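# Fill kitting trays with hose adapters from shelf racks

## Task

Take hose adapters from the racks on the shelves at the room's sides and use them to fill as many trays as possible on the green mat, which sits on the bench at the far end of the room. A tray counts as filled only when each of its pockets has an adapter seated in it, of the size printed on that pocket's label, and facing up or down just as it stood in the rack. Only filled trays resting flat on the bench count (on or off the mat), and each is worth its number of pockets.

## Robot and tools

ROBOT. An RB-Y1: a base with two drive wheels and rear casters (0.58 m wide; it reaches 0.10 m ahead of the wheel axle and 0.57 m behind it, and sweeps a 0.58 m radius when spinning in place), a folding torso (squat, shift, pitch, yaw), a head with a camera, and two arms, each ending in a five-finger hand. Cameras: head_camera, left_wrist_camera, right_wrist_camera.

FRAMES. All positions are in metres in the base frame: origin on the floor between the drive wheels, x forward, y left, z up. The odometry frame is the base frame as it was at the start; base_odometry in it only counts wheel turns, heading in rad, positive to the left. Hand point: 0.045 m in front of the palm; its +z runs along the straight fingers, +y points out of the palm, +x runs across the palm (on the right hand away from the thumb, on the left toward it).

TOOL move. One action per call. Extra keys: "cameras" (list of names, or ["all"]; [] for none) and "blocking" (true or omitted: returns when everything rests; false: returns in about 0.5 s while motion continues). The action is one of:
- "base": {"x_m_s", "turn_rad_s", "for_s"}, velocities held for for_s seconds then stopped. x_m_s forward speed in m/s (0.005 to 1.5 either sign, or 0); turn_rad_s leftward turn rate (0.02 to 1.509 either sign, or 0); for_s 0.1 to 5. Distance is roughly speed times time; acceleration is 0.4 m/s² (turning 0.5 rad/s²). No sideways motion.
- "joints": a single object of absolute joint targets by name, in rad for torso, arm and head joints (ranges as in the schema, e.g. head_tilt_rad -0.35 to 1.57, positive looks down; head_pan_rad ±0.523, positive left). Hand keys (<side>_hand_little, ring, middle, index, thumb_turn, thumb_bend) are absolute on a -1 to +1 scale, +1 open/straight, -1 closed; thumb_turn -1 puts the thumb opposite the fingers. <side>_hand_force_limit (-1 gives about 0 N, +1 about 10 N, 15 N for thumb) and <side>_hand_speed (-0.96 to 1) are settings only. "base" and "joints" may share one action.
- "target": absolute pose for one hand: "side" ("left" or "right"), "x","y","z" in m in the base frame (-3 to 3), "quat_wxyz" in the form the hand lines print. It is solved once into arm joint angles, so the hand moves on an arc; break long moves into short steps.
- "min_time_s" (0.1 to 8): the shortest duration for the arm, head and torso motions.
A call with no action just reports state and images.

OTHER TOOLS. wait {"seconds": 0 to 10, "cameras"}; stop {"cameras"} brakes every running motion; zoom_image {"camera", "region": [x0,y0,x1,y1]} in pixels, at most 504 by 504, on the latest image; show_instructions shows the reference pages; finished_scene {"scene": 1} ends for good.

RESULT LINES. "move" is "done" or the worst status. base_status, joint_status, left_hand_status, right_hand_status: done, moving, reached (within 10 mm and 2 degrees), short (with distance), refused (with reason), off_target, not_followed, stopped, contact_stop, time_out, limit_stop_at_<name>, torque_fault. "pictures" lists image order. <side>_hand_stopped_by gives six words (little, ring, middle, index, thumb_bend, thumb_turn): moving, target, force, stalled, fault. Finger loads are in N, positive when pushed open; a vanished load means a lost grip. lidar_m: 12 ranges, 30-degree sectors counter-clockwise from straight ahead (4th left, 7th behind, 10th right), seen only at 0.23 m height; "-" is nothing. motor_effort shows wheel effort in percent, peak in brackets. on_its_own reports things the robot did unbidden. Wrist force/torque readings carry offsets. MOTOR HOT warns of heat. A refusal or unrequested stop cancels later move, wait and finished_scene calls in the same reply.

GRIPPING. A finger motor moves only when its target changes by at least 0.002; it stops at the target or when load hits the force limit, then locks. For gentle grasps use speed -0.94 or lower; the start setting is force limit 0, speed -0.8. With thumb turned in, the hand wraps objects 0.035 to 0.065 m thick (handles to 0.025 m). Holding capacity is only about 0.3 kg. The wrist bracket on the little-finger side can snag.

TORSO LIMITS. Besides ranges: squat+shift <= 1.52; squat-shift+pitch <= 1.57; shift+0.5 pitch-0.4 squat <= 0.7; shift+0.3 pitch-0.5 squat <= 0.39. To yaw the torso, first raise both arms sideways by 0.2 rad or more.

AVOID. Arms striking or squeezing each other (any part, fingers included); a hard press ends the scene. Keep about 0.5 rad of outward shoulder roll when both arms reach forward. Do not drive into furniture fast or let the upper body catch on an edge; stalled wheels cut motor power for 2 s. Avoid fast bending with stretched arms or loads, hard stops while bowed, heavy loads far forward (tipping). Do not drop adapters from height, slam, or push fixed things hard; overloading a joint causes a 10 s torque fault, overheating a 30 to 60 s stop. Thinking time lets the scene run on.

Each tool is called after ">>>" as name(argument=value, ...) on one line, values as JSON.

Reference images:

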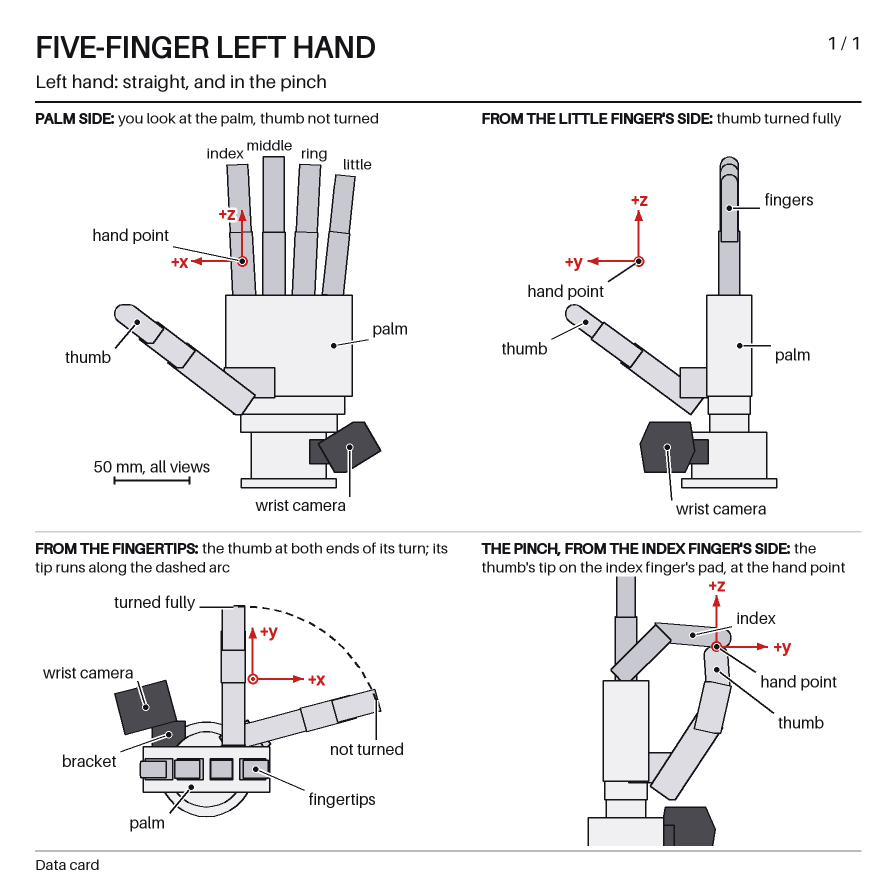

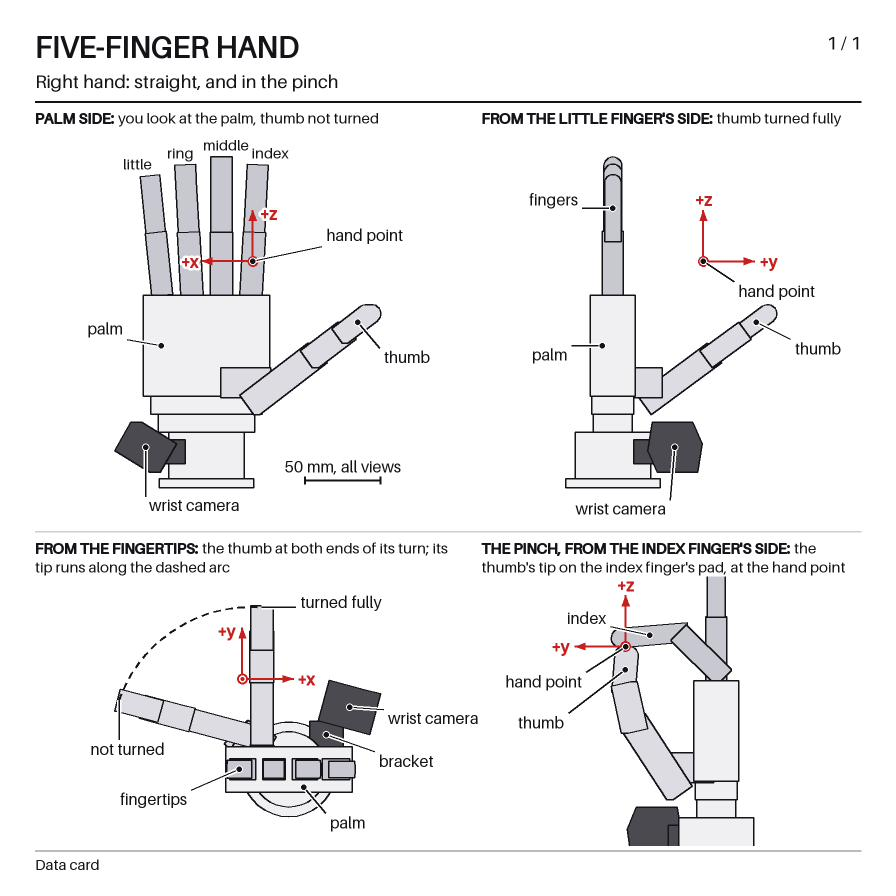

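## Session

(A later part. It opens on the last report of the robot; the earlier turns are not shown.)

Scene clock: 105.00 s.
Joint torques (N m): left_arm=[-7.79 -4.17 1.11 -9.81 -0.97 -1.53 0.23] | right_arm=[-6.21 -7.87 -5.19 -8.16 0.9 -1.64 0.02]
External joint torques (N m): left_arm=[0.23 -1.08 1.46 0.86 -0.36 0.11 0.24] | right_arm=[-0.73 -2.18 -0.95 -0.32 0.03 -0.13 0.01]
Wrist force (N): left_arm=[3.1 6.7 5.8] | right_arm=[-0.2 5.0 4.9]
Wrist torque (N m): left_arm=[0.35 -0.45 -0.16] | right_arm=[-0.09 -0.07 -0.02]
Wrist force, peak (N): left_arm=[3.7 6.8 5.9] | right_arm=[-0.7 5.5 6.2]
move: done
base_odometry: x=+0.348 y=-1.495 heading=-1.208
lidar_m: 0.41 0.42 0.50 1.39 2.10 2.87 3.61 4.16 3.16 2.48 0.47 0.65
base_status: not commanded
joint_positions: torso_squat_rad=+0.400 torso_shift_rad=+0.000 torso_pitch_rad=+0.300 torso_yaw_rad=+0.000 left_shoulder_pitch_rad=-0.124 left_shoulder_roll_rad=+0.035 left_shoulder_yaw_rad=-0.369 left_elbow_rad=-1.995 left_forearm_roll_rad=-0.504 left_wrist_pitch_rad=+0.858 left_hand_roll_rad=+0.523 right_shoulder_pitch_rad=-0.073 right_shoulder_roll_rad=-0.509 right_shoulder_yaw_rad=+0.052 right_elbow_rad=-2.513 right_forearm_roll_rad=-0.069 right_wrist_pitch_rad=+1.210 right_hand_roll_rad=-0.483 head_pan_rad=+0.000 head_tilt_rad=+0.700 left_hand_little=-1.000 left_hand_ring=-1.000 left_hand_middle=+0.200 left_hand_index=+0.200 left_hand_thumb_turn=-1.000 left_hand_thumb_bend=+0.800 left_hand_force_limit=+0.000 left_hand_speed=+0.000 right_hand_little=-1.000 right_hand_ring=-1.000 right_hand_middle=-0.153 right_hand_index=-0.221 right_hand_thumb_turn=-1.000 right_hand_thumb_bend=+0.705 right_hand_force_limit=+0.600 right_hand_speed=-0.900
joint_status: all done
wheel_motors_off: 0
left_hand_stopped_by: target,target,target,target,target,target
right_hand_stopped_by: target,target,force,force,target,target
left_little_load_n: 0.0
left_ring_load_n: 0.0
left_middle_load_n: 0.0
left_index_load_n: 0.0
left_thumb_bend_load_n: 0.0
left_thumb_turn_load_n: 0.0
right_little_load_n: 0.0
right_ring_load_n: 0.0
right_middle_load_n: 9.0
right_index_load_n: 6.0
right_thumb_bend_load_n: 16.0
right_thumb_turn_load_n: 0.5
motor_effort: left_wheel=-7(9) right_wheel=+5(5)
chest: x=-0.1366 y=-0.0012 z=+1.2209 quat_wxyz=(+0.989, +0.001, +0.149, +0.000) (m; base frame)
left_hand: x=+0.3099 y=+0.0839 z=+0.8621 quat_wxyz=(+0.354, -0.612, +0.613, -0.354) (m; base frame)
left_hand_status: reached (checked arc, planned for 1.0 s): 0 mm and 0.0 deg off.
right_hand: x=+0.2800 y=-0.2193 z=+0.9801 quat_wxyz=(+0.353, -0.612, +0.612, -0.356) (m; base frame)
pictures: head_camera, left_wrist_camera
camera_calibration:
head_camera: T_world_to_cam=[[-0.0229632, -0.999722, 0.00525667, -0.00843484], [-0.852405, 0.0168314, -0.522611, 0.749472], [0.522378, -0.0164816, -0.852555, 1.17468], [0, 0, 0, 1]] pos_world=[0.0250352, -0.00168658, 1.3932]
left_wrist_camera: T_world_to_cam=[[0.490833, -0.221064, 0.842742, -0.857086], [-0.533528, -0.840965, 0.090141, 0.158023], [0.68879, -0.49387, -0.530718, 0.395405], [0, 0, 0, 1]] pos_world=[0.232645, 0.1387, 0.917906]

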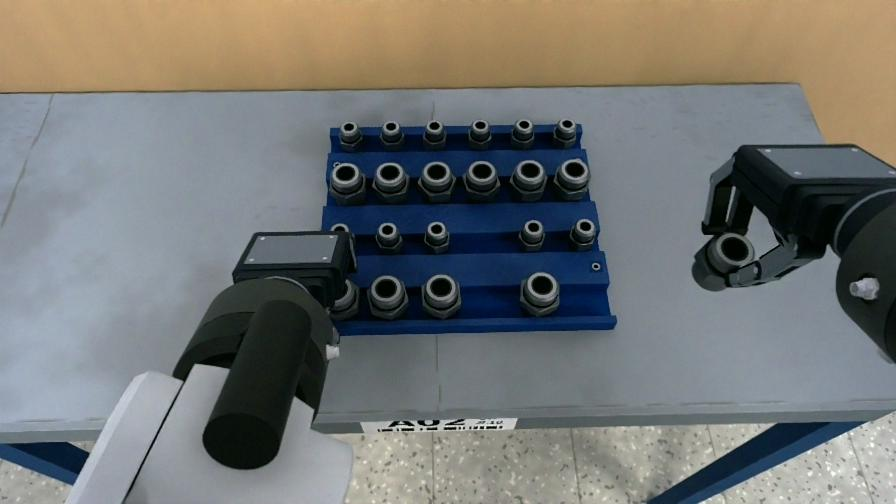

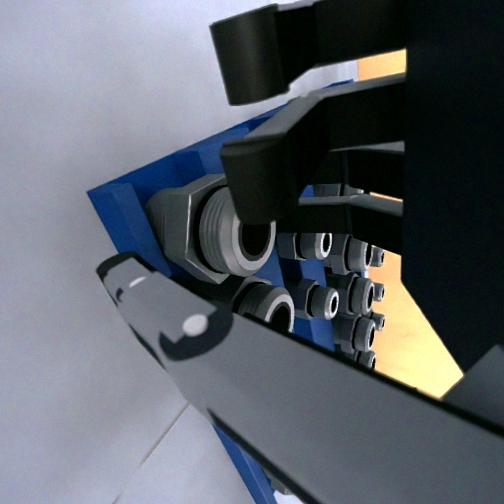

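>>> move(target={"side": "left", "x": 0.316, "y": 0.089, "z": 0.862, "quat_wxyz": [0.3536, -0.6124, 0.6124, -0.3536]}, min_time_s=0.7)

>>> move(joints={"left_hand_index": 0.1, "left_hand_middle": 0.1, "left_hand_thumb_bend": 0.7})

>>> move(target={"side": "left", "x": 0.322, "y": 0.089, "z": 0.862, "quat_wxyz": [0.3536, -0.6124, 0.6124, -0.3536]}, min_time_s=0.7, cameras=["head_camera", "left_wrist_camera"])

>>> zoom_image(camera="head_camera", region=[280, 220, 400, 360])

>>> zoom_image(camera="left_wrist_camera", region=[50, 80, 350, 380])

Scene clock: 108.10 s.
Joint torques (N m): left_arm=[-8.36 -1.01 1.1 -9.63 -0.36 -1.37 -0.42] | right_arm=[-6.04 -7.68 -5.33 -8.1 0.89 -1.7 0.17]
External joint torques (N m): left_arm=[-0.03 1.74 1.23 1.05 0.24 0.28 -0.41] | right_arm=[-0.56 -1.99 -1.09 -0.26 0.02 -0.19 0.17]
Wrist force (N): left_arm=[3.3 6.8 5.7] | right_arm=[-0.2 5.0 5.0]
Wrist torque (N m): left_arm=[0.37 -0.47 -0.35] | right_arm=[-0.08 -0.09 0.04]
Wrist force, peak (N): left_arm=[3.2 7.1 5.8] | right_arm=[-1.5 6.2 5.1]
move: done
base_odometry: x=+0.348 y=-1.495 heading=-1.208
lidar_m: 0.40 0.42 0.50 1.39 2.11 2.87 3.61 4.15 3.16 2.48 0.47 0.65
base_status: not commanded
joint_positions: torso_squat_rad=+0.400 torso_shift_rad=+0.000 torso_pitch_rad=+0.300 torso_yaw_rad=+0.000 left_shoulder_pitch_rad=-0.143 left_shoulder_roll_rad=+0.047 left_shoulder_yaw_rad=-0.352 left_elbow_rad=-1.984 left_forearm_roll_rad=-0.481 left_wrist_pitch_rad=+0.858 left_hand_roll_rad=+0.519 right_shoulder_pitch_rad=-0.073 right_shoulder_roll_rad=-0.509 right_shoulder_yaw_rad=+0.052 right_elbow_rad=-2.513 right_forearm_roll_rad=-0.069 right_wrist_pitch_rad=+1.210 right_hand_roll_rad=-0.483 head_pan_rad=+0.000 head_tilt_rad=+0.700 left_hand_little=-1.000 left_hand_ring=-1.000 left_hand_middle=+0.200 left_hand_index=+0.200 left_hand_thumb_turn=-1.000 left_hand_thumb_bend=+0.800 left_hand_force_limit=+0.000 left_hand_speed=+0.000 right_hand_little=-1.000 right_hand_ring=-1.000 right_hand_middle=-0.153 right_hand_index=-0.221 right_hand_thumb_turn=-1.000 right_hand_thumb_bend=+0.705 right_hand_force_limit=+0.600 right_hand_speed=-0.900
joint_status: all done
wheel_motors_off: 0
left_hand_stopped_by: target,target,target,target,target,target
right_hand_stopped_by: target,target,force,force,target,target
left_little_load_n: 0.0
left_ring_load_n: 0.0
left_middle_load_n: 0.0
left_index_load_n: 0.0
left_thumb_bend_load_n: 0.0
left_thumb_turn_load_n: 0.0
right_little_load_n: 0.0
right_ring_load_n: 0.0
right_middle_load_n: 9.5
right_index_load_n: 6.0
right_thumb_bend_load_n: 16.5
right_thumb_turn_load_n: 0.5
motor_effort: left_wheel=-8(11) right_wheel=+4(6)
chest: x=-0.1366 y=-0.0012 z=+1.2209 quat_wxyz=(+0.989, +0.001, +0.149, +0.000) (m; base frame)
left_hand: x=+0.3158 y=+0.0888 z=+0.8624 quat_wxyz=(+0.354, -0.612, +0.612, -0.354) (m; base frame)
left_hand_status: reached (checked arc, planned for 0.7 s): 1 mm and 0.1 deg off.
right_hand: x=+0.2800 y=-0.2193 z=+0.9801 quat_wxyz=(+0.353, -0.612, +0.612, -0.356) (m; base frame)
pictures: none

Scene clock: 108.67 s.
Joint torques (N m): left_arm=[-8.48 -1.15 1.61 -9.58 -0.57 -1.25 -0.37] | right_arm=[-5.94 -7.86 -5.1 -8.25 0.98 -1.6 0.13]
External joint torques (N m): left_arm=[-0.14 1.6 1.74 1.1 0.04 0.39 -0.36] | right_arm=[-0.46 -2.17 -0.86 -0.41 0.11 -0.08 0.12]
Wrist force (N): left_arm=[3.0 6.6 5.7] | right_arm=[-0.1 5.6 5.5]
Wrist torque (N m): left_arm=[0.33 -0.44 -0.36] | right_arm=[-0.05 -0.11 0.03]
Wrist force, peak (N): left_arm=[3.5 6.9 5.9] | right_arm=[-0.7 6.1 5.7]
move: done
base_odometry: x=+0.348 y=-1.495 heading=-1.208
lidar_m: 0.40 0.43 0.49 1.39 2.10 2.86 3.62 4.16 3.16 2.47 0.46 0.65
base_status: not commanded
joint_positions: torso_squat_rad=+0.400 torso_shift_rad=+0.000 torso_pitch_rad=+0.300 torso_yaw_rad=+0.000 left_shoulder_pitch_rad=-0.143 left_shoulder_roll_rad=+0.047 left_shoulder_yaw_rad=-0.352 left_elbow_rad=-1.984 left_forearm_roll_rad=-0.481 left_wrist_pitch_rad=+0.858 left_hand_roll_rad=+0.519 right_shoulder_pitch_rad=-0.073 right_shoulder_roll_rad=-0.509 right_shoulder_yaw_rad=+0.052 right_elbow_rad=-2.513 right_forearm_roll_rad=-0.069 right_wrist_pitch_rad=+1.210 right_hand_roll_rad=-0.483 head_pan_rad=+0.000 head_tilt_rad=+0.700 left_hand_little=-1.000 left_hand_ring=-1.000 left_hand_middle=+0.100 left_hand_index=+0.100 left_hand_thumb_turn=-1.000 left_hand_thumb_bend=+0.700 left_hand_force_limit=+0.000 left_hand_speed=+0.000 right_hand_little=-1.000 right_hand_ring=-1.000 right_hand_middle=-0.153 right_hand_index=-0.221 right_hand_thumb_turn=-1.000 right_hand_thumb_bend=+0.705 right_hand_force_limit=+0.600 right_hand_speed=-0.900
joint_status: all done
wheel_motors_off: 0
left_hand_stopped_by: target,target,target,target,target,target
right_hand_stopped_by: target,target,force,force,target,target
left_little_load_n: 0.0
left_ring_load_n: 0.5
left_middle_load_n: 0.0
left_index_load_n: 0.0
left_thumb_bend_load_n: 0.0
left_thumb_turn_load_n: 0.0
right_little_load_n: 0.0
right_ring_load_n: 0.0
right_middle_load_n: 9.5
right_index_load_n: 6.0
right_thumb_bend_load_n: 16.5
right_thumb_turn_load_n: 0.5
motor_effort: left_wheel=-7(11) right_wheel=+4(5)
chest: x=-0.1366 y=-0.0012 z=+1.2209 quat_wxyz=(+0.989, +0.001, +0.149, +0.000) (m; base frame)
left_hand: x=+0.3158 y=+0.0888 z=+0.8624 quat_wxyz=(+0.354, -0.612, +0.612, -0.354) (m; base frame)
right_hand: x=+0.2800 y=-0.2193 z=+0.9801 quat_wxyz=(+0.353, -0.612, +0.612, -0.356) (m; base frame)
pictures: none

Scene clock: 109.70 s.
Joint torques (N m): left_arm=[-8.88 -1.2 1.19 -10.08 -0.36 -1.34 -0.22] | right_arm=[-6.02 -7.87 -5.43 -8.08 0.96 -1.58 0.11]
External joint torques (N m): left_arm=[-0.17 1.48 1.24 0.6 0.24 0.3 -0.21] | right_arm=[-0.54 -2.18 -1.19 -0.24 0.08 -0.06 0.11]
Wrist force (N): left_arm=[2.8 6.9 5.1] | right_arm=[-0.5 5.6 4.9]
Wrist torque (N m): left_arm=[0.38 -0.44 -0.36] | right_arm=[-0.05 -0.04 0.07]
Wrist force, peak (N): left_arm=[3.3 7.0 5.9] | right_arm=[-1.2 5.7 5.3]
move: done
base_odometry: x=+0.348 y=-1.495 heading=-1.208
lidar_m: 0.40 0.43 0.48 1.39 2.10 2.86 3.62 4.16 3.17 2.47 0.47 0.65
base_status: not commanded
joint_positions: torso_squat_rad=+0.400 torso_shift_rad=+0.000 torso_pitch_rad=+0.300 torso_yaw_rad=+0.000 left_shoulder_pitch_rad=-0.166 left_shoulder_roll_rad=+0.047 left_shoulder_yaw_rad=-0.342 left_elbow_rad=-1.965 left_forearm_roll_rad=-0.472 left_wrist_pitch_rad=+0.860 left_hand_roll_rad=+0.518 right_shoulder_pitch_rad=-0.073 right_shoulder_roll_rad=-0.509 right_shoulder_yaw_rad=+0.052 right_elbow_rad=-2.513 right_forearm_roll_rad=-0.069 right_wrist_pitch_rad=+1.210 right_hand_roll_rad=-0.483 head_pan_rad=+0.000 head_tilt_rad=+0.700 left_hand_little=-1.000 left_hand_ring=-1.000 left_hand_middle=+0.100 left_hand_index=+0.100 left_hand_thumb_turn=-1.000 left_hand_thumb_bend=+0.700 left_hand_force_limit=+0.000 left_hand_speed=+0.000 right_hand_little=-1.000 right_hand_ring=-1.000 right_hand_middle=-0.153 right_hand_index=-0.221 right_hand_thumb_turn=-1.000 right_hand_thumb_bend=+0.705 right_hand_force_limit=+0.600 right_hand_speed=-0.900
joint_status: all done
wheel_motors_off: 0
left_hand_stopped_by: target,target,target,target,target,target
right_hand_stopped_by: target,target,force,force,target,target
left_little_load_n: 0.0
left_ring_load_n: 0.0
left_middle_load_n: 0.0
left_index_load_n: 0.0
left_thumb_bend_load_n: 0.5
left_thumb_turn_load_n: 0.0
right_little_load_n: 0.5
right_ring_load_n: 0.0
right_middle_load_n: 9.5
right_index_load_n: 6.0
right_thumb_bend_load_n: 16.5
right_thumb_turn_load_n: 0.5
motor_effort: left_wheel=-7(10) right_wheel=+4(5)
chest: x=-0.1366 y=-0.0012 z=+1.2209 quat_wxyz=(+0.989, +0.001, +0.149, +0.000) (m; base frame)
left_hand: x=+0.3217 y=+0.0888 z=+0.8623 quat_wxyz=(+0.353, -0.612, +0.612, -0.354) (m; base frame)
left_hand_status: reached (checked arc, planned for 0.7 s): 0 mm and 0.0 deg off.
right_hand: x=+0.2800 y=-0.2193 z=+0.9801 quat_wxyz=(+0.353, -0.612, +0.612, -0.356) (m; base frame)
pictures: head_camera, left_wrist_camera
camera_calibration:
head_camera: T_world_to_cam=[[-0.0229632, -0.999722, 0.00525667, -0.00843484], [-0.852405, 0.0168314, -0.522611, 0.749472], [0.522378, -0.0164816, -0.852555, 1.17468], [0, 0, 0, 1]] pos_world=[0.0250352, -0.00168658, 1.3932]
left_wrist_camera: T_world_to_cam=[[0.490682, -0.2203, 0.84303, -0.862241], [-0.533201, -0.841129, 0.0905433, 0.167919], [0.68915, -0.493932, -0.530191, 0.389136], [0, 0, 0, 1]] pos_world=[0.244447, 0.143496, 0.918007]

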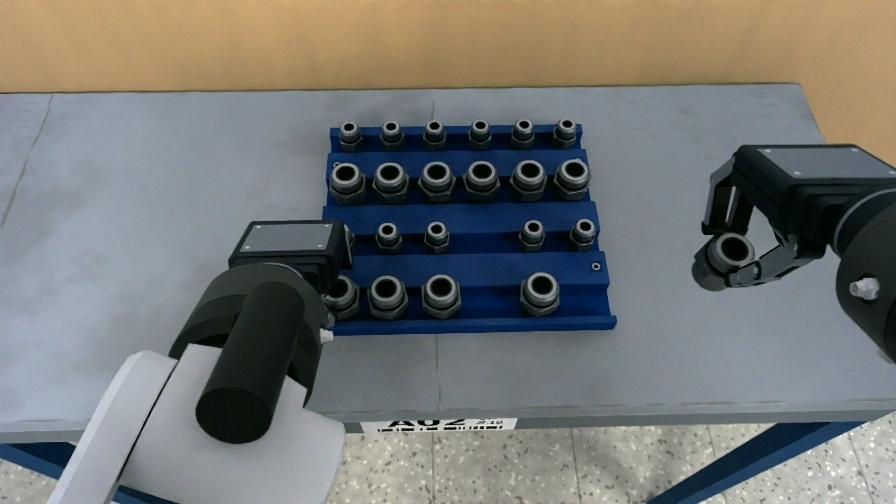

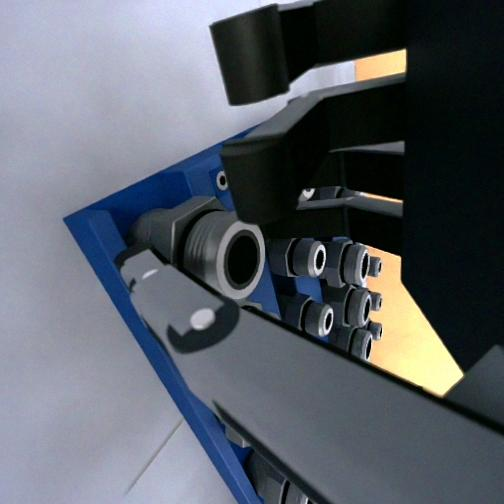

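Scaled by 3.600 from the camera's 896x504 image, which has a finer 1280x720 frame.

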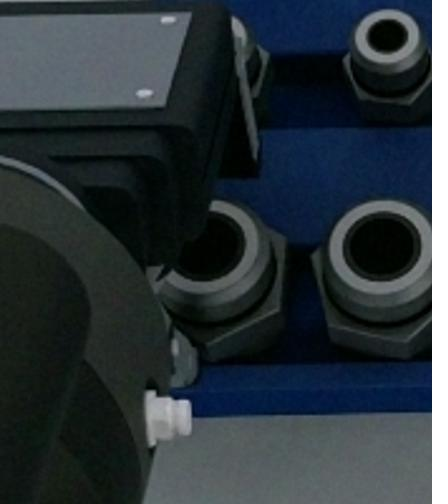

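Scaled by 1.680 from the camera's 504x504 image, which has a finer 720x720 frame.

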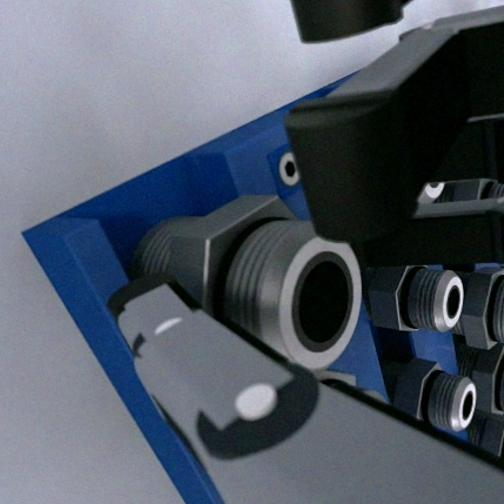

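>>> move(target={"side": "left", "x": 0.318, "y": 0.081, "z": 0.869, "quat_wxyz": [0.3536, -0.6124, 0.6124, -0.3536]}, min_time_s=0.7)

>>> move(target={"side": "left", "x": 0.323, "y": 0.081, "z": 0.869, "quat_wxyz": [0.3536, -0.6124, 0.6124, -0.3536]}, min_time_s=0.7, cameras=["head_camera", "left_wrist_camera"])

>>> zoom_image(camera="head_camera", region=[280, 220, 400, 360])

>>> zoom_image(camera="left_wrist_camera", region=[50, 80, 350, 380])

Scene clock: 111.47 s.
Joint torques (N m): left_arm=[-5.75 -3.49 -1.79 -11.54 -0.8 -1.26 -0.42] | right_arm=[-5.87 -7.87 -5.24 -8.24 0.84 -1.68 0.02]
External joint torques (N m): left_arm=[2.86 -0.36 -1.49 -0.89 -0.19 0.39 -0.41] | right_arm=[-0.38 -2.18 -1 -0.4 -0.04 -0.17 0.01]
Wrist force (N): left_arm=[3.3 6.5 5.9] | right_arm=[-0.2 5.5 5.5]
Wrist torque (N m): left_arm=[0.33 -0.49 -0.33] | right_arm=[-0.02 -0.14 0.06]
Wrist force, peak (N): left_arm=[3.4 7.0 5.8] | right_arm=[-0.3 5.5 5.6]
move: done
base_odometry: x=+0.348 y=-1.495 heading=-1.208
lidar_m: 0.41 0.43 0.49 1.40 2.10 2.86 3.61 4.15 3.16 2.47 0.46 0.64
base_status: not commanded
joint_positions: torso_squat_rad=+0.400 torso_shift_rad=+0.000 torso_pitch_rad=+0.300 torso_yaw_rad=+0.000 left_shoulder_pitch_rad=-0.162 left_shoulder_roll_rad=+0.029 left_shoulder_yaw_rad=-0.359 left_elbow_rad=-1.988 left_forearm_roll_rad=-0.491 left_wrist_pitch_rad=+0.885 left_hand_roll_rad=+0.511 right_shoulder_pitch_rad=-0.073 right_shoulder_roll_rad=-0.509 right_shoulder_yaw_rad=+0.052 right_elbow_rad=-2.513 right_forearm_roll_rad=-0.069 right_wrist_pitch_rad=+1.210 right_hand_roll_rad=-0.483 head_pan_rad=+0.000 head_tilt_rad=+0.700 left_hand_little=-1.000 left_hand_ring=-1.000 left_hand_middle=+0.100 left_hand_index=+0.100 left_hand_thumb_turn=-1.000 left_hand_thumb_bend=+0.700 left_hand_force_limit=+0.000 left_hand_speed=+0.000 right_hand_little=-1.000 right_hand_ring=-1.000 right_hand_middle=-0.153 right_hand_index=-0.221 right_hand_thumb_turn=-1.000 right_hand_thumb_bend=+0.705 right_hand_force_limit=+0.600 right_hand_speed=-0.900
joint_status: all done
wheel_motors_off: 0
left_hand_stopped_by: target,target,target,target,target,target
right_hand_stopped_by: target,target,force,force,target,target
left_little_load_n: 0.0
left_ring_load_n: 0.5
left_middle_load_n: 0.0
left_index_load_n: 0.0
left_thumb_bend_load_n: 0.0
left_thumb_turn_load_n: 0.0
right_little_load_n: 0.0
right_ring_load_n: 0.0
right_middle_load_n: 9.5
right_index_load_n: 6.0
right_thumb_bend_load_n: 16.5
right_thumb_turn_load_n: 0.5
motor_effort: left_wheel=-9(10) right_wheel=+4(5)
chest: x=-0.1366 y=-0.0012 z=+1.2209 quat_wxyz=(+0.989, +0.001, +0.149, +0.000) (m; base frame)
left_hand: x=+0.3186 y=+0.0813 z=+0.8691 quat_wxyz=(+0.354, -0.612, +0.612, -0.354) (m; base frame)
left_hand_status: reached (checked arc, planned for 0.7 s): 1 mm and 0.1 deg off.
right_hand: x=+0.2800 y=-0.2193 z=+0.9801 quat_wxyz=(+0.353, -0.612, +0.612, -0.356) (m; base frame)
pictures: none

Scene clock: 112.50 s.
Joint torques (N m): left_arm=[-8.83 -3.35 1.48 -9.3 -0.16 -1.23 -0.2] | right_arm=[-6.24 -7.67 -5.35 -8.28 0.9 -1.62 0.16]
External joint torques (N m): left_arm=[0.06 -0.25 1.74 1.34 0.45 0.42 -0.19] | right_arm=[-0.75 -1.98 -1.11 -0.44 0.02 -0.1 0.16]
Wrist force (N): left_arm=[3.4 6.6 5.2] | right_arm=[-0.5 5.4 5.8]
Wrist torque (N m): left_arm=[0.30 -0.46 -0.34] | right_arm=[-0.09 -0.07 0.02]
Wrist force, peak (N): left_arm=[3.3 6.8 5.9] | right_arm=[-1.0 5.3 6.0]
move: done
base_odometry: x=+0.348 y=-1.495 heading=-1.208
lidar_m: 0.40 0.42 0.49 1.38 2.09 2.88 3.61 4.15 3.16 2.48 0.46 0.64
base_status: not commanded
joint_positions: torso_squat_rad=+0.400 torso_shift_rad=+0.000 torso_pitch_rad=+0.300 torso_yaw_rad=+0.000 left_shoulder_pitch_rad=-0.179 left_shoulder_roll_rad=+0.028 left_shoulder_yaw_rad=-0.352 left_elbow_rad=-1.974 left_forearm_roll_rad=-0.486 left_wrist_pitch_rad=+0.887 left_hand_roll_rad=+0.510 right_shoulder_pitch_rad=-0.073 right_shoulder_roll_rad=-0.509 right_shoulder_yaw_rad=+0.052 right_elbow_rad=-2.513 right_forearm_roll_rad=-0.069 right_wrist_pitch_rad=+1.210 right_hand_roll_rad=-0.483 head_pan_rad=+0.000 head_tilt_rad=+0.700 left_hand_little=-1.000 left_hand_ring=-1.000 left_hand_middle=+0.100 left_hand_index=+0.100 left_hand_thumb_turn=-1.000 left_hand_thumb_bend=+0.700 left_hand_force_limit=+0.000 left_hand_speed=+0.000 right_hand_little=-1.000 right_hand_ring=-1.000 right_hand_middle=-0.153 right_hand_index=-0.221 right_hand_thumb_turn=-1.000 right_hand_thumb_bend=+0.705 right_hand_force_limit=+0.600 right_hand_speed=-0.900
joint_status: all done
wheel_motors_off: 0
left_hand_stopped_by: target,target,target,target,target,target
right_hand_stopped_by: target,target,force,force,target,target
left_little_load_n: 0.5
left_ring_load_n: 0.0
left_middle_load_n: 0.0
left_index_load_n: 0.0
left_thumb_bend_load_n: 0.5
left_thumb_turn_load_n: 0.0
right_little_load_n: 0.0
right_ring_load_n: 0.0
right_middle_load_n: 9.5
right_index_load_n: 6.0
right_thumb_bend_load_n: 16.0
right_thumb_turn_load_n: 0.5
motor_effort: left_wheel=-7(10) right_wheel=+5(5)
chest: x=-0.1366 y=-0.0012 z=+1.2209 quat_wxyz=(+0.989, +0.001, +0.149, +0.000) (m; base frame)
left_hand: x=+0.3228 y=+0.0809 z=+0.8692 quat_wxyz=(+0.354, -0.612, +0.612, -0.354) (m; base frame)
left_hand_status: reached (checked arc, planned for 0.7 s): 0 mm and 0.0 deg off.
right_hand: x=+0.2800 y=-0.2193 z=+0.9801 quat_wxyz=(+0.353, -0.612, +0.612, -0.356) (m; base frame)
pictures: head_camera, left_wrist_camera
camera_calibration:
head_camera: T_world_to_cam=[[-0.0229632, -0.999722, 0.00525667, -0.00843484], [-0.852405, 0.0168314, -0.522611, 0.749472], [0.522378, -0.0164816, -0.852555, 1.17468], [0, 0, 0, 1]] pos_world=[0.0250352, -0.00168658, 1.3932]
left_wrist_camera: T_world_to_cam=[[0.490553, -0.220873, 0.842955, -0.87022], [-0.53344, -0.841029, 0.0900634, 0.161802], [0.689057, -0.493847, -0.530392, 0.388434], [0, 0, 0, 1]] pos_world=[0.245547, 0.135699, 0.925006]

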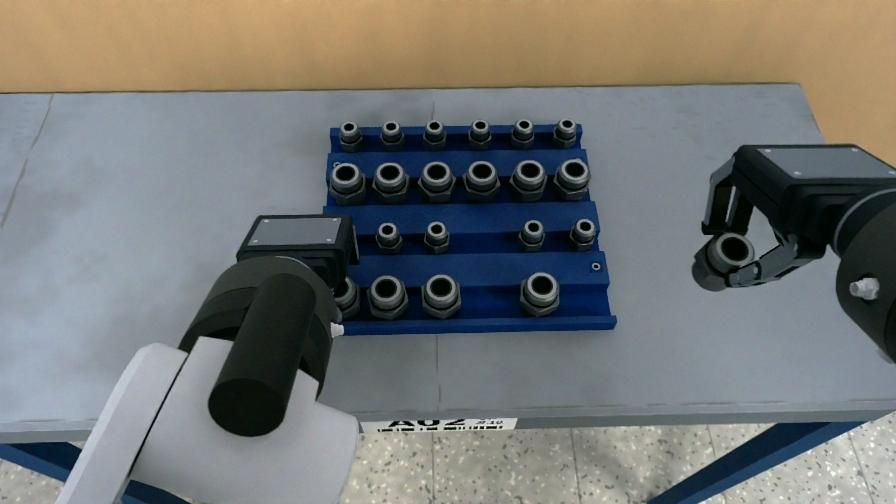

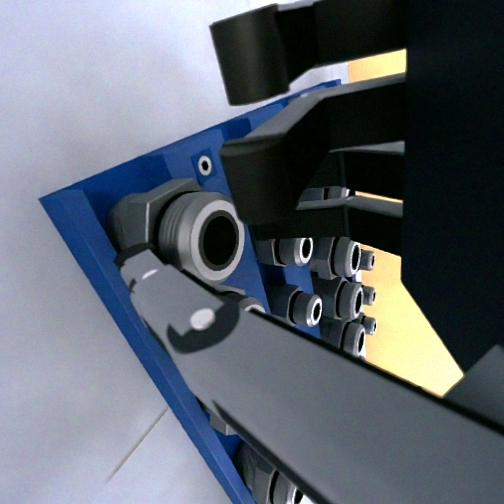

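Scaled by 3.600 from the camera's 896x504 image, which has a finer 1280x720 frame.

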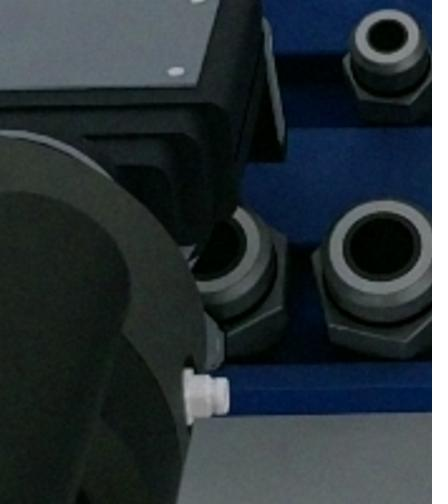

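Scaled by 1.680 from the camera's 504x504 image, which has a finer 720x720 frame.

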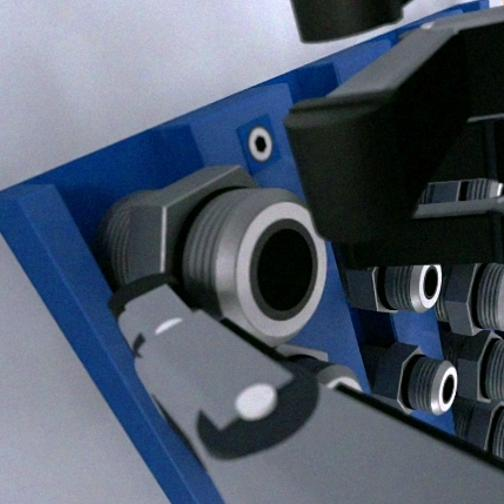

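>>> move(joints={"left_hand_speed": -0.9, "left_hand_force_limit": 0.5, "left_hand_index": -0.6, "left_hand_middle": -0.6})

>>> move(target={"side": "left", "x": 0.322, "y": 0.081, "z": 0.92, "quat_wxyz": [0.3536, -0.6124, 0.6124, -0.3536]}, min_time_s=1.2, cameras=["head_camera", "left_wrist_camera"])

>>> zoom_image(camera="head_camera", region=[260, 180, 420, 320])

Scene clock: 115.53 s.
Joint torques (N m): left_arm=[-7.12 -3.07 1.02 -9.66 -0.56 -0.73 -0.17] | right_arm=[-6.09 -7.85 -4.86 -8.02 0.92 -1.73 0.1]
External joint torques (N m): left_arm=[1.78 0.03 1.28 0.98 0.05 0.92 -0.16] | right_arm=[-0.61 -2.16 -0.62 -0.18 0.05 -0.21 0.09]
Wrist force (N): left_arm=[2.0 2.1 3.7] | right_arm=[-0.6 4.8 5.3]
Wrist torque (N m): left_arm=[0.28 -0.49 -0.26] | right_arm=[-0.17 0.01 0.02]
Wrist force, peak (N): left_arm=[3.7 7.5 5.1] | right_arm=[-1.8 5.3 6.0]
move: off_target
base_odometry: x=+0.348 y=-1.495 heading=-1.208
lidar_m: 0.40 0.43 0.50 1.38 2.10 2.87 3.60 4.16 3.17 2.48 0.48 0.63
base_status: not commanded
joint_positions: torso_squat_rad=+0.400 torso_shift_rad=+0.000 torso_pitch_rad=+0.300 torso_yaw_rad=+0.000 left_shoulder_pitch_rad=-0.179 left_shoulder_roll_rad=+0.028 left_shoulder_yaw_rad=-0.352 left_elbow_rad=-1.974 left_forearm_roll_rad=-0.486 left_wrist_pitch_rad=+0.887 left_hand_roll_rad=+0.510 right_shoulder_pitch_rad=-0.073 right_shoulder_roll_rad=-0.509 right_shoulder_yaw_rad=+0.052 right_elbow_rad=-2.513 right_forearm_roll_rad=-0.069 right_wrist_pitch_rad=+1.210 right_hand_roll_rad=-0.483 head_pan_rad=+0.000 head_tilt_rad=+0.700 left_hand_little=-1.000 left_hand_ring=-1.000 left_hand_middle=-0.121 left_hand_index=-0.177 left_hand_thumb_turn=-1.000 left_hand_thumb_bend=+0.702 left_hand_force_limit=+0.500 left_hand_speed=-0.900 right_hand_little=-1.000 right_hand_ring=-1.000 right_hand_middle=-0.153 right_hand_index=-0.221 right_hand_thumb_turn=-1.000 right_hand_thumb_bend=+0.705 right_hand_force_limit=+0.600 right_hand_speed=-0.900
joint_status: left_hand_middle off_target (ended at -0.121, target -0.600); left_hand_index off_target (ended at -0.177, target -0.600); the others done
wheel_motors_off: 0
left_hand_stopped_by: target,target,force,force,target,target
right_hand_stopped_by: target,target,force,force,target,target
left_little_load_n: 0.0
left_ring_load_n: 0.0
left_middle_load_n: 2.5
left_index_load_n: 9.5
left_thumb_bend_load_n: 8.0
left_thumb_turn_load_n: -1.0
right_little_load_n: 0.0
right_ring_load_n: 0.0
right_middle_load_n: 9.0
right_index_load_n: 6.0
right_thumb_bend_load_n: 16.5
right_thumb_turn_load_n: 0.5
motor_effort: left_wheel=-6(10) right_wheel=+5(5)
chest: x=-0.1366 y=-0.0012 z=+1.2209 quat_wxyz=(+0.989, +0.001, +0.149, +0.000) (m; base frame)
left_hand: x=+0.3230 y=+0.0809 z=+0.8694 quat_wxyz=(+0.354, -0.612, +0.612, -0.354) (m; base frame)
right_hand: x=+0.2800 y=-0.2193 z=+0.9801 quat_wxyz=(+0.353, -0.612, +0.612, -0.356) (m; base frame)
pictures: none

Scene clock: 117.07 s.
Joint torques (N m): left_arm=[-9.92 -3.27 1.02 -11.99 -0.47 -1.67 -0.3] | right_arm=[-5.83 -8.17 -5.52 -8.15 0.93 -1.75 0.1]
External joint torques (N m): left_arm=[-0.68 -0.15 1.29 -1.75 0.11 0.06 -0.29] | right_arm=[-0.34 -2.48 -1.28 -0.31 0.06 -0.23 0.1]
Wrist force (N): left_arm=[3.3 8.5 7.2] | right_arm=[-0.9 5.2 5.4]
Wrist torque (N m): left_arm=[0.36 -0.45 -0.38] | right_arm=[-0.14 0.08 0.02]
Wrist force, peak (N): left_arm=[3.7 8.7 7.0] | right_arm=[-1.1 5.9 5.4]
move: done
base_odometry: x=+0.348 y=-1.495 heading=-1.208
lidar_m: 0.41 0.43 0.49 1.39 2.11 2.86 3.61 4.18 3.16 2.47 0.47 0.64
base_status: not commanded
joint_positions: torso_squat_rad=+0.400 torso_shift_rad=+0.000 torso_pitch_rad=+0.300 torso_yaw_rad=+0.000 left_shoulder_pitch_rad=-0.222 left_shoulder_roll_rad=+0.015 left_shoulder_yaw_rad=-0.347 left_elbow_rad=-2.132 left_forearm_roll_rad=-0.434 left_wrist_pitch_rad=+1.070 left_hand_roll_rad=+0.412 right_shoulder_pitch_rad=-0.073 right_shoulder_roll_rad=-0.509 right_shoulder_yaw_rad=+0.052 right_elbow_rad=-2.513 right_forearm_roll_rad=-0.069 right_wrist_pitch_rad=+1.210 right_hand_roll_rad=-0.483 head_pan_rad=+0.000 head_tilt_rad=+0.700 left_hand_little=-1.000 left_hand_ring=-1.000 left_hand_middle=-0.121 left_hand_index=-0.177 left_hand_thumb_turn=-1.000 left_hand_thumb_bend=+0.702 left_hand_force_limit=+0.500 left_hand_speed=-0.900 right_hand_little=-1.000 right_hand_ring=-1.000 right_hand_middle=-0.153 right_hand_index=-0.221 right_hand_thumb_turn=-1.000 right_hand_thumb_bend=+0.705 right_hand_force_limit=+0.600 right_hand_speed=-0.900
joint_status: all done
wheel_motors_off: 0
left_hand_stopped_by: target,target,force,force,target,target
right_hand_stopped_by: target,target,force,force,target,target
left_little_load_n: 0.0
left_ring_load_n: 0.0
left_middle_load_n: 2.5
left_index_load_n: 8.5
left_thumb_bend_load_n: 9.0
left_thumb_turn_load_n: -0.5
right_little_load_n: 0.0
right_ring_load_n: 0.0
right_middle_load_n: 9.5
right_index_load_n: 6.0
right_thumb_bend_load_n: 16.5
right_thumb_turn_load_n: 1.0
motor_effort: left_wheel=-7(10) right_wheel=+5(6)
chest: x=-0.1366 y=-0.0012 z=+1.2209 quat_wxyz=(+0.989, +0.001, +0.149, +0.000) (m; base frame)
left_hand: x=+0.3217 y=+0.0808 z=+0.9195 quat_wxyz=(+0.354, -0.612, +0.612, -0.354) (m; base frame)
left_hand_status: reached (checked arc, planned for 1.2 s): 1 mm and 0.1 deg off.
right_hand: x=+0.2800 y=-0.2193 z=+0.9801 quat_wxyz=(+0.353, -0.612, +0.612, -0.356) (m; base frame)
pictures: head_camera, left_wrist_camera
camera_calibration:
head_camera: T_world_to_cam=[[-0.0229632, -0.999722, 0.00525667, -0.00843484], [-0.852405, 0.0168314, -0.522611, 0.749472], [0.522378, -0.0164816, -0.852555, 1.17468], [0, 0, 0, 1]] pos_world=[0.0250352, -0.00168658, 1.3932]
left_wrist_camera: T_world_to_cam=[[0.489882, -0.221197, 0.84326, -0.912131], [-0.533779, -0.840872, 0.089521, 0.157119], [0.689272, -0.493969, -0.529998, 0.415298], [0, 0, 0, 1]] pos_world=[0.24445, 0.1355, 0.975206]

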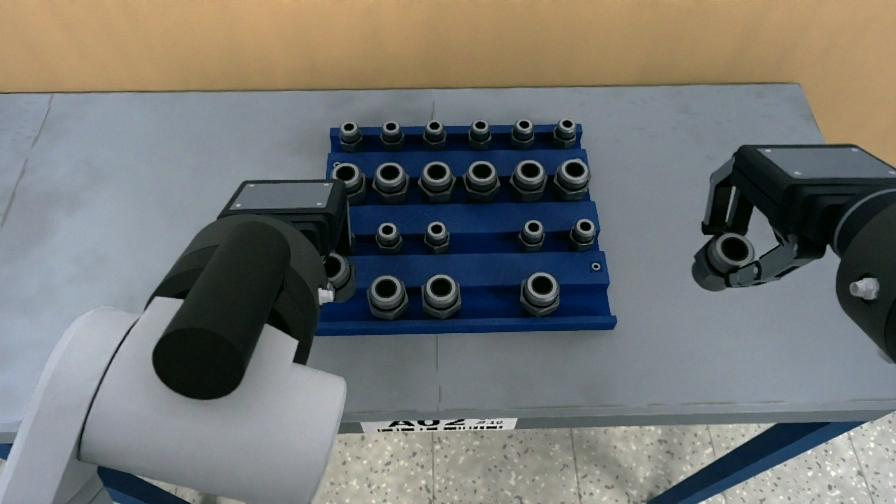

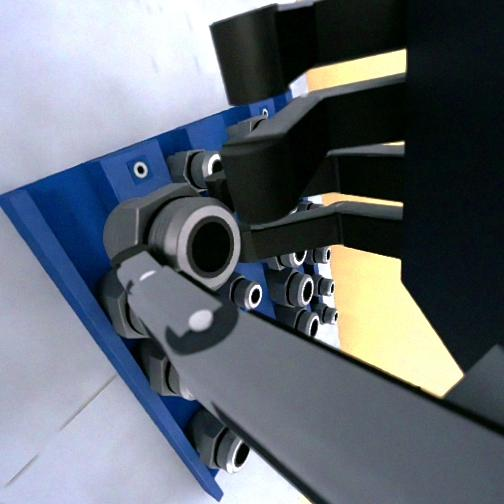

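Scaled by 3.150 from the camera's 896x504 image, which has a finer 1280x720 frame.

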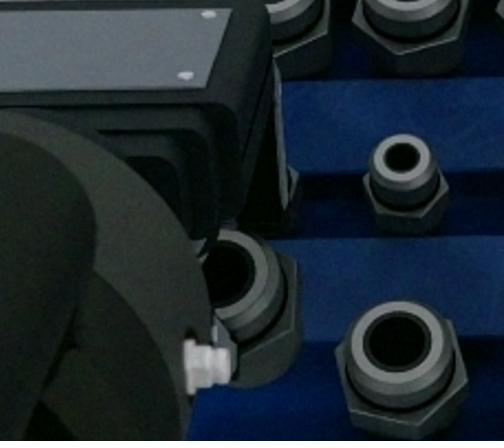

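>>> move(target={"side": "left", "x": 0.28, "y": 0.22, "z": 0.98, "quat_wxyz": [0.3536, -0.6124, 0.6124, -0.3536]}, min_time_s=1.5)

>>> move(base={"x_m_s": -0.35, "for_s": 1.0}, joints={"torso_squat_rad": 0.15})

>>> move(base={"turn_rad_s": -0.9, "for_s": 2.267}, cameras=["all"])

Scene clock: 120.00 s.
Joint torques (N m): left_arm=[-4.6 5.82 5.13 -10.66 -0.52 -1.68 -0.03] | right_arm=[-5.94 -7.8 -4.97 -8.2 0.88 -1.7 0.21]
External joint torques (N m): left_arm=[1.46 1.49 1.8 -1.68 -0.06 0.12 -0.02] | right_arm=[-0.46 -2.11 -0.73 -0.36 0 -0.18 0.21]
Wrist force (N): left_arm=[2.9 8.4 6.8] | right_arm=[-0.9 5.4 5.0]
Wrist torque (N m): left_arm=[0.38 -0.41 -0.38] | right_arm=[-0.04 0.00 0.00]
Wrist force, peak (N): left_arm=[3.1 8.5 7.7] | right_arm=[-0.6 5.5 5.8]
move: done
base_odometry: x=+0.348 y=-1.495 heading=-1.208
lidar_m: 0.40 0.42 0.49 1.39 2.11 2.87 3.61 4.17 3.16 2.47 0.47 0.64
base_status: not commanded
joint_positions: torso_squat_rad=+0.400 torso_shift_rad=+0.000 torso_pitch_rad=+0.300 torso_yaw_rad=+0.000 left_shoulder_pitch_rad=-0.066 left_shoulder_roll_rad=+0.351 left_shoulder_yaw_rad=+0.025 left_elbow_rad=-2.511 left_forearm_roll_rad=+0.102 left_wrist_pitch_rad=+1.218 left_hand_roll_rad=+0.302 right_shoulder_pitch_rad=-0.073 right_shoulder_roll_rad=-0.509 right_shoulder_yaw_rad=+0.052 right_elbow_rad=-2.513 right_forearm_roll_rad=-0.069 right_wrist_pitch_rad=+1.210 right_hand_roll_rad=-0.483 head_pan_rad=+0.000 head_tilt_rad=+0.700 left_hand_little=-1.000 left_hand_ring=-1.000 left_hand_middle=-0.121 left_hand_index=-0.177 left_hand_thumb_turn=-1.000 left_hand_thumb_bend=+0.702 left_hand_force_limit=+0.500 left_hand_speed=-0.900 right_hand_little=-1.000 right_hand_ring=-1.000 right_hand_middle=-0.153 right_hand_index=-0.221 right_hand_thumb_turn=-1.000 right_hand_thumb_bend=+0.705 right_hand_force_limit=+0.600 right_hand_speed=-0.900
joint_status: all done
wheel_motors_off: 0
left_hand_stopped_by: target,target,force,force,target,target
right_hand_stopped_by: target,target,force,force,target,target
left_little_load_n: 0.0
left_ring_load_n: 0.5
left_middle_load_n: 2.5
left_index_load_n: 8.0
left_thumb_bend_load_n: 8.5
left_thumb_turn_load_n: 0.0
right_little_load_n: 0.0
right_ring_load_n: 0.0
right_middle_load_n: 9.5
right_index_load_n: 6.0
right_thumb_bend_load_n: 16.0
right_thumb_turn_load_n: 0.5
motor_effort: left_wheel=-9(10) right_wheel=+5(5)
chest: x=-0.1366 y=-0.0012 z=+1.2209 quat_wxyz=(+0.989, +0.001, +0.149, +0.000) (m; base frame)
left_hand: x=+0.2800 y=+0.2197 z=+0.9806 quat_wxyz=(+0.356, -0.613, +0.611, -0.353) (m; base frame)
left_hand_status: reached (checked arc, planned for 1.5 s): 1 mm and 0.3 deg off.
right_hand: x=+0.2800 y=-0.2193 z=+0.9801 quat_wxyz=(+0.353, -0.612, +0.612, -0.356) (m; base frame)
pictures: none

Scene clock: 122.67 s.
Joint torques (N m): left_arm=[-5.22 5.45 4.95 -10.35 -0.45 -2.02 -0.34] | right_arm=[-6.65 -7.95 -5.08 -7.9 0.92 -1.78 0.05]
External joint torques (N m): left_arm=[0.84 1.13 1.62 -1.38 0.01 -0.22 -0.33] | right_arm=[-1.17 -2.26 -0.85 -0.06 0.05 -0.26 0.04]
Wrist force (N): left_arm=[3.0 8.5 6.9] | right_arm=[-1.4 5.2 5.0]
Wrist torque (N m): left_arm=[0.41 -0.41 -0.39] | right_arm=[-0.06 0.08 -0.02]
Wrist force, peak (N): left_arm=[3.4 8.8 7.5] | right_arm=[0.2 5.7 6.0]
move: done
base_odometry: x=+0.223 y=-1.168 heading=-1.209
lidar_m: 0.75 0.71 1.08 2.01 2.10 2.86 3.28 3.81 3.16 3.05 1.39 0.69
base_status: done (sent for 1 of 1 s)
joint_positions: torso_squat_rad=+0.150 torso_shift_rad=+0.000 torso_pitch_rad=+0.300 torso_yaw_rad=+0.000 left_shoulder_pitch_rad=-0.065 left_shoulder_roll_rad=+0.351 left_shoulder_yaw_rad=+0.025 left_elbow_rad=-2.511 left_forearm_roll_rad=+0.102 left_wrist_pitch_rad=+1.218 left_hand_roll_rad=+0.302 right_shoulder_pitch_rad=-0.073 right_shoulder_roll_rad=-0.509 right_shoulder_yaw_rad=+0.052 right_elbow_rad=-2.513 right_forearm_roll_rad=-0.069 right_wrist_pitch_rad=+1.210 right_hand_roll_rad=-0.483 head_pan_rad=+0.000 head_tilt_rad=+0.700 left_hand_little=-1.000 left_hand_ring=-1.000 left_hand_middle=-0.121 left_hand_index=-0.177 left_hand_thumb_turn=-1.000 left_hand_thumb_bend=+0.702 left_hand_force_limit=+0.500 left_hand_speed=-0.900 right_hand_little=-1.000 right_hand_ring=-1.000 right_hand_middle=-0.153 right_hand_index=-0.221 right_hand_thumb_turn=-1.000 right_hand_thumb_bend=+0.705 right_hand_force_limit=+0.600 right_hand_speed=-0.900
joint_status: all done
wheel_motors_off: 0
left_hand_stopped_by: target,target,force,force,target,target
right_hand_stopped_by: target,target,force,force,target,target
left_little_load_n: 0.0
left_ring_load_n: 0.0
left_middle_load_n: 2.5
left_index_load_n: 8.0
left_thumb_bend_load_n: 8.5
left_thumb_turn_load_n: 0.0
right_little_load_n: 0.0
right_ring_load_n: 0.0
right_middle_load_n: 9.5
right_index_load_n: 6.0
right_thumb_bend_load_n: 16.0
right_thumb_turn_load_n: 0.5
motor_effort: left_wheel=-14(35) right_wheel=+7(25)
chest: x=-0.1365 y=-0.0012 z=+1.2682 quat_wxyz=(+0.989, +0.001, +0.149, +0.000) (m; base frame)
left_hand: x=+0.2800 y=+0.2196 z=+1.0279 quat_wxyz=(+0.356, -0.613, +0.611, -0.353) (m; base frame)
right_hand: x=+0.2800 y=-0.2194 z=+1.0274 quat_wxyz=(+0.353, -0.612, +0.612, -0.355) (m; base frame)
pictures: none

Scene clock: 127.03 s.
Joint torques (N m): left_arm=[-5.12 5.77 4.63 -10.35 -0.5 -1.88 -0.08] | right_arm=[-6.86 -7.66 -5.23 -8.04 0.96 -1.66 0.06]
External joint torques (N m): left_arm=[0.93 1.45 1.3 -1.38 -0.04 -0.08 -0.08] | right_arm=[-1.39 -1.97 -0.99 -0.21 0.09 -0.14 0.05]
Wrist force (N): left_arm=[3.4 8.6 6.9] | right_arm=[-0.6 5.0 5.6]
Wrist torque (N m): left_arm=[0.43 -0.48 -0.39] | right_arm=[-0.12 -0.01 -0.01]
Wrist force, peak (N): left_arm=[3.2 8.7 7.3] | right_arm=[-0.9 5.8 5.5]
move: done
base_odometry: x=+0.223 y=-1.168 heading=+3.035
lidar_m: 3.10 3.04 1.32 0.70 0.76 0.71 1.17 2.03 2.15 3.08 3.27 3.86
base_status: done (sent for 2.27 of 2.27 s)
joint_positions: torso_squat_rad=+0.150 torso_shift_rad=+0.000 torso_pitch_rad=+0.300 torso_yaw_rad=+0.000 left_shoulder_pitch_rad=-0.065 left_shoulder_roll_rad=+0.351 left_shoulder_yaw_rad=+0.025 left_elbow_rad=-2.511 left_forearm_roll_rad=+0.102 left_wrist_pitch_rad=+1.218 left_hand_roll_rad=+0.302 right_shoulder_pitch_rad=-0.073 right_shoulder_roll_rad=-0.509 right_shoulder_yaw_rad=+0.052 right_elbow_rad=-2.513 right_forearm_roll_rad=-0.069 right_wrist_pitch_rad=+1.210 right_hand_roll_rad=-0.483 head_pan_rad=+0.000 head_tilt_rad=+0.700 left_hand_little=-1.000 left_hand_ring=-1.000 left_hand_middle=-0.121 left_hand_index=-0.177 left_hand_thumb_turn=-1.000 left_hand_thumb_bend=+0.702 left_hand_force_limit=+0.500 left_hand_speed=-0.900 right_hand_little=-1.000 right_hand_ring=-1.000 right_hand_middle=-0.153 right_hand_index=-0.221 right_hand_thumb_turn=-1.000 right_hand_thumb_bend=+0.705 right_hand_force_limit=+0.600 right_hand_speed=-0.900
joint_status: not commanded
wheel_motors_off: 0
left_hand_stopped_by: target,target,force,force,target,target
right_hand_stopped_by: target,target,force,force,target,target
left_little_load_n: 0.0
left_ring_load_n: 0.0
left_middle_load_n: 2.5
left_index_load_n: 8.0
left_thumb_bend_load_n: 9.0
left_thumb_turn_load_n: -0.5
right_little_load_n: 0.0
right_ring_load_n: 0.0
right_middle_load_n: 9.5
right_index_load_n: 6.0
right_thumb_bend_load_n: 16.5
right_thumb_turn_load_n: 0.5
motor_effort: left_wheel=+5(42) right_wheel=+3(24)
chest: x=-0.1365 y=-0.0012 z=+1.2682 quat_wxyz=(+0.989, +0.001, +0.149, +0.000) (m; base frame)
left_hand: x=+0.2800 y=+0.2196 z=+1.0279 quat_wxyz=(+0.356, -0.613, +0.611, -0.353) (m; base frame)
right_hand: x=+0.2800 y=-0.2194 z=+1.0274 quat_wxyz=(+0.353, -0.612, +0.612, -0.356) (m; base frame)
pictures: head_camera, left_wrist_camera, right_wrist_camera
camera_calibration:
head_camera: T_world_to_cam=[[-0.0229616, -0.999723, 0.00525953, -0.00868304], [-0.852477, 0.0168308, -0.522494, 0.774196], [0.522261, -0.0164809, -0.852627, 1.215], [0, 0, 0, 1]] pos_world=[0.0252357, -0.00168658, 1.4405]
left_wrist_camera: T_world_to_cam=[[0.490257, -0.221071, 0.843075, -0.952346], [-0.529768, -0.843686, 0.0868345, 0.244248], [0.692094, -0.489205, -0.530739, 0.56904], [0, 0, 0, 1]] pos_world=[0.20246, 0.27391, 1.0837]
right_wrist_camera: T_world_to_cam=[[-0.512295, -0.276017, -0.813246, 0.916379], [-0.55279, 0.83068, 0.0662895, 0.268505], [0.65725, 0.483514, -0.578132, 0.627455], [0, 0, 0, 1]] pos_world=[0.205488, -0.273489, 1.09019]

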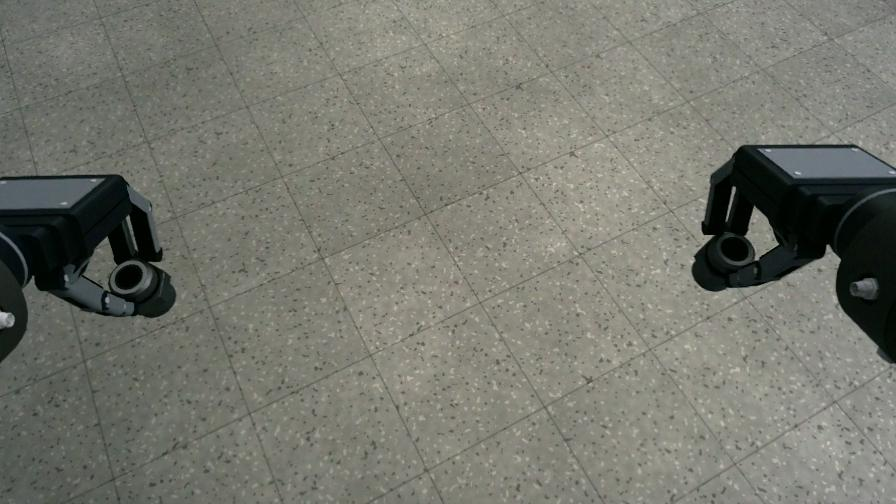

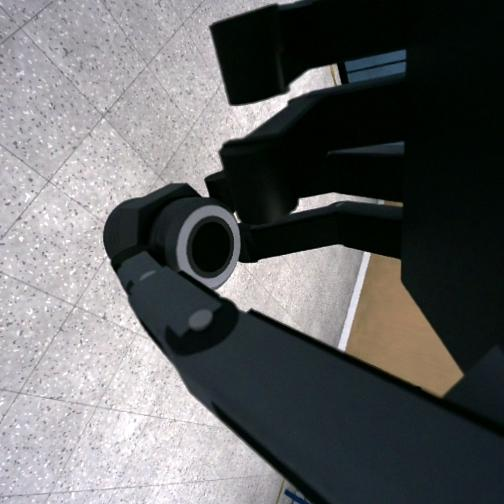

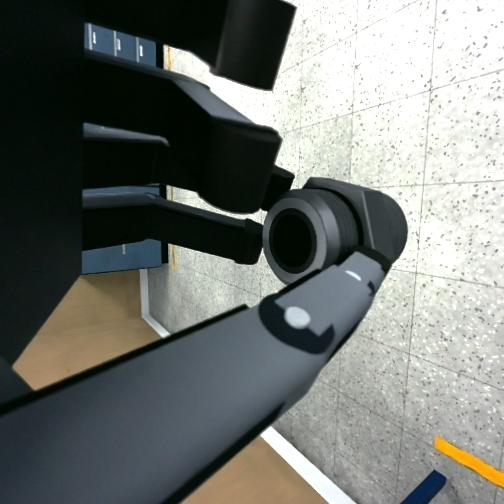

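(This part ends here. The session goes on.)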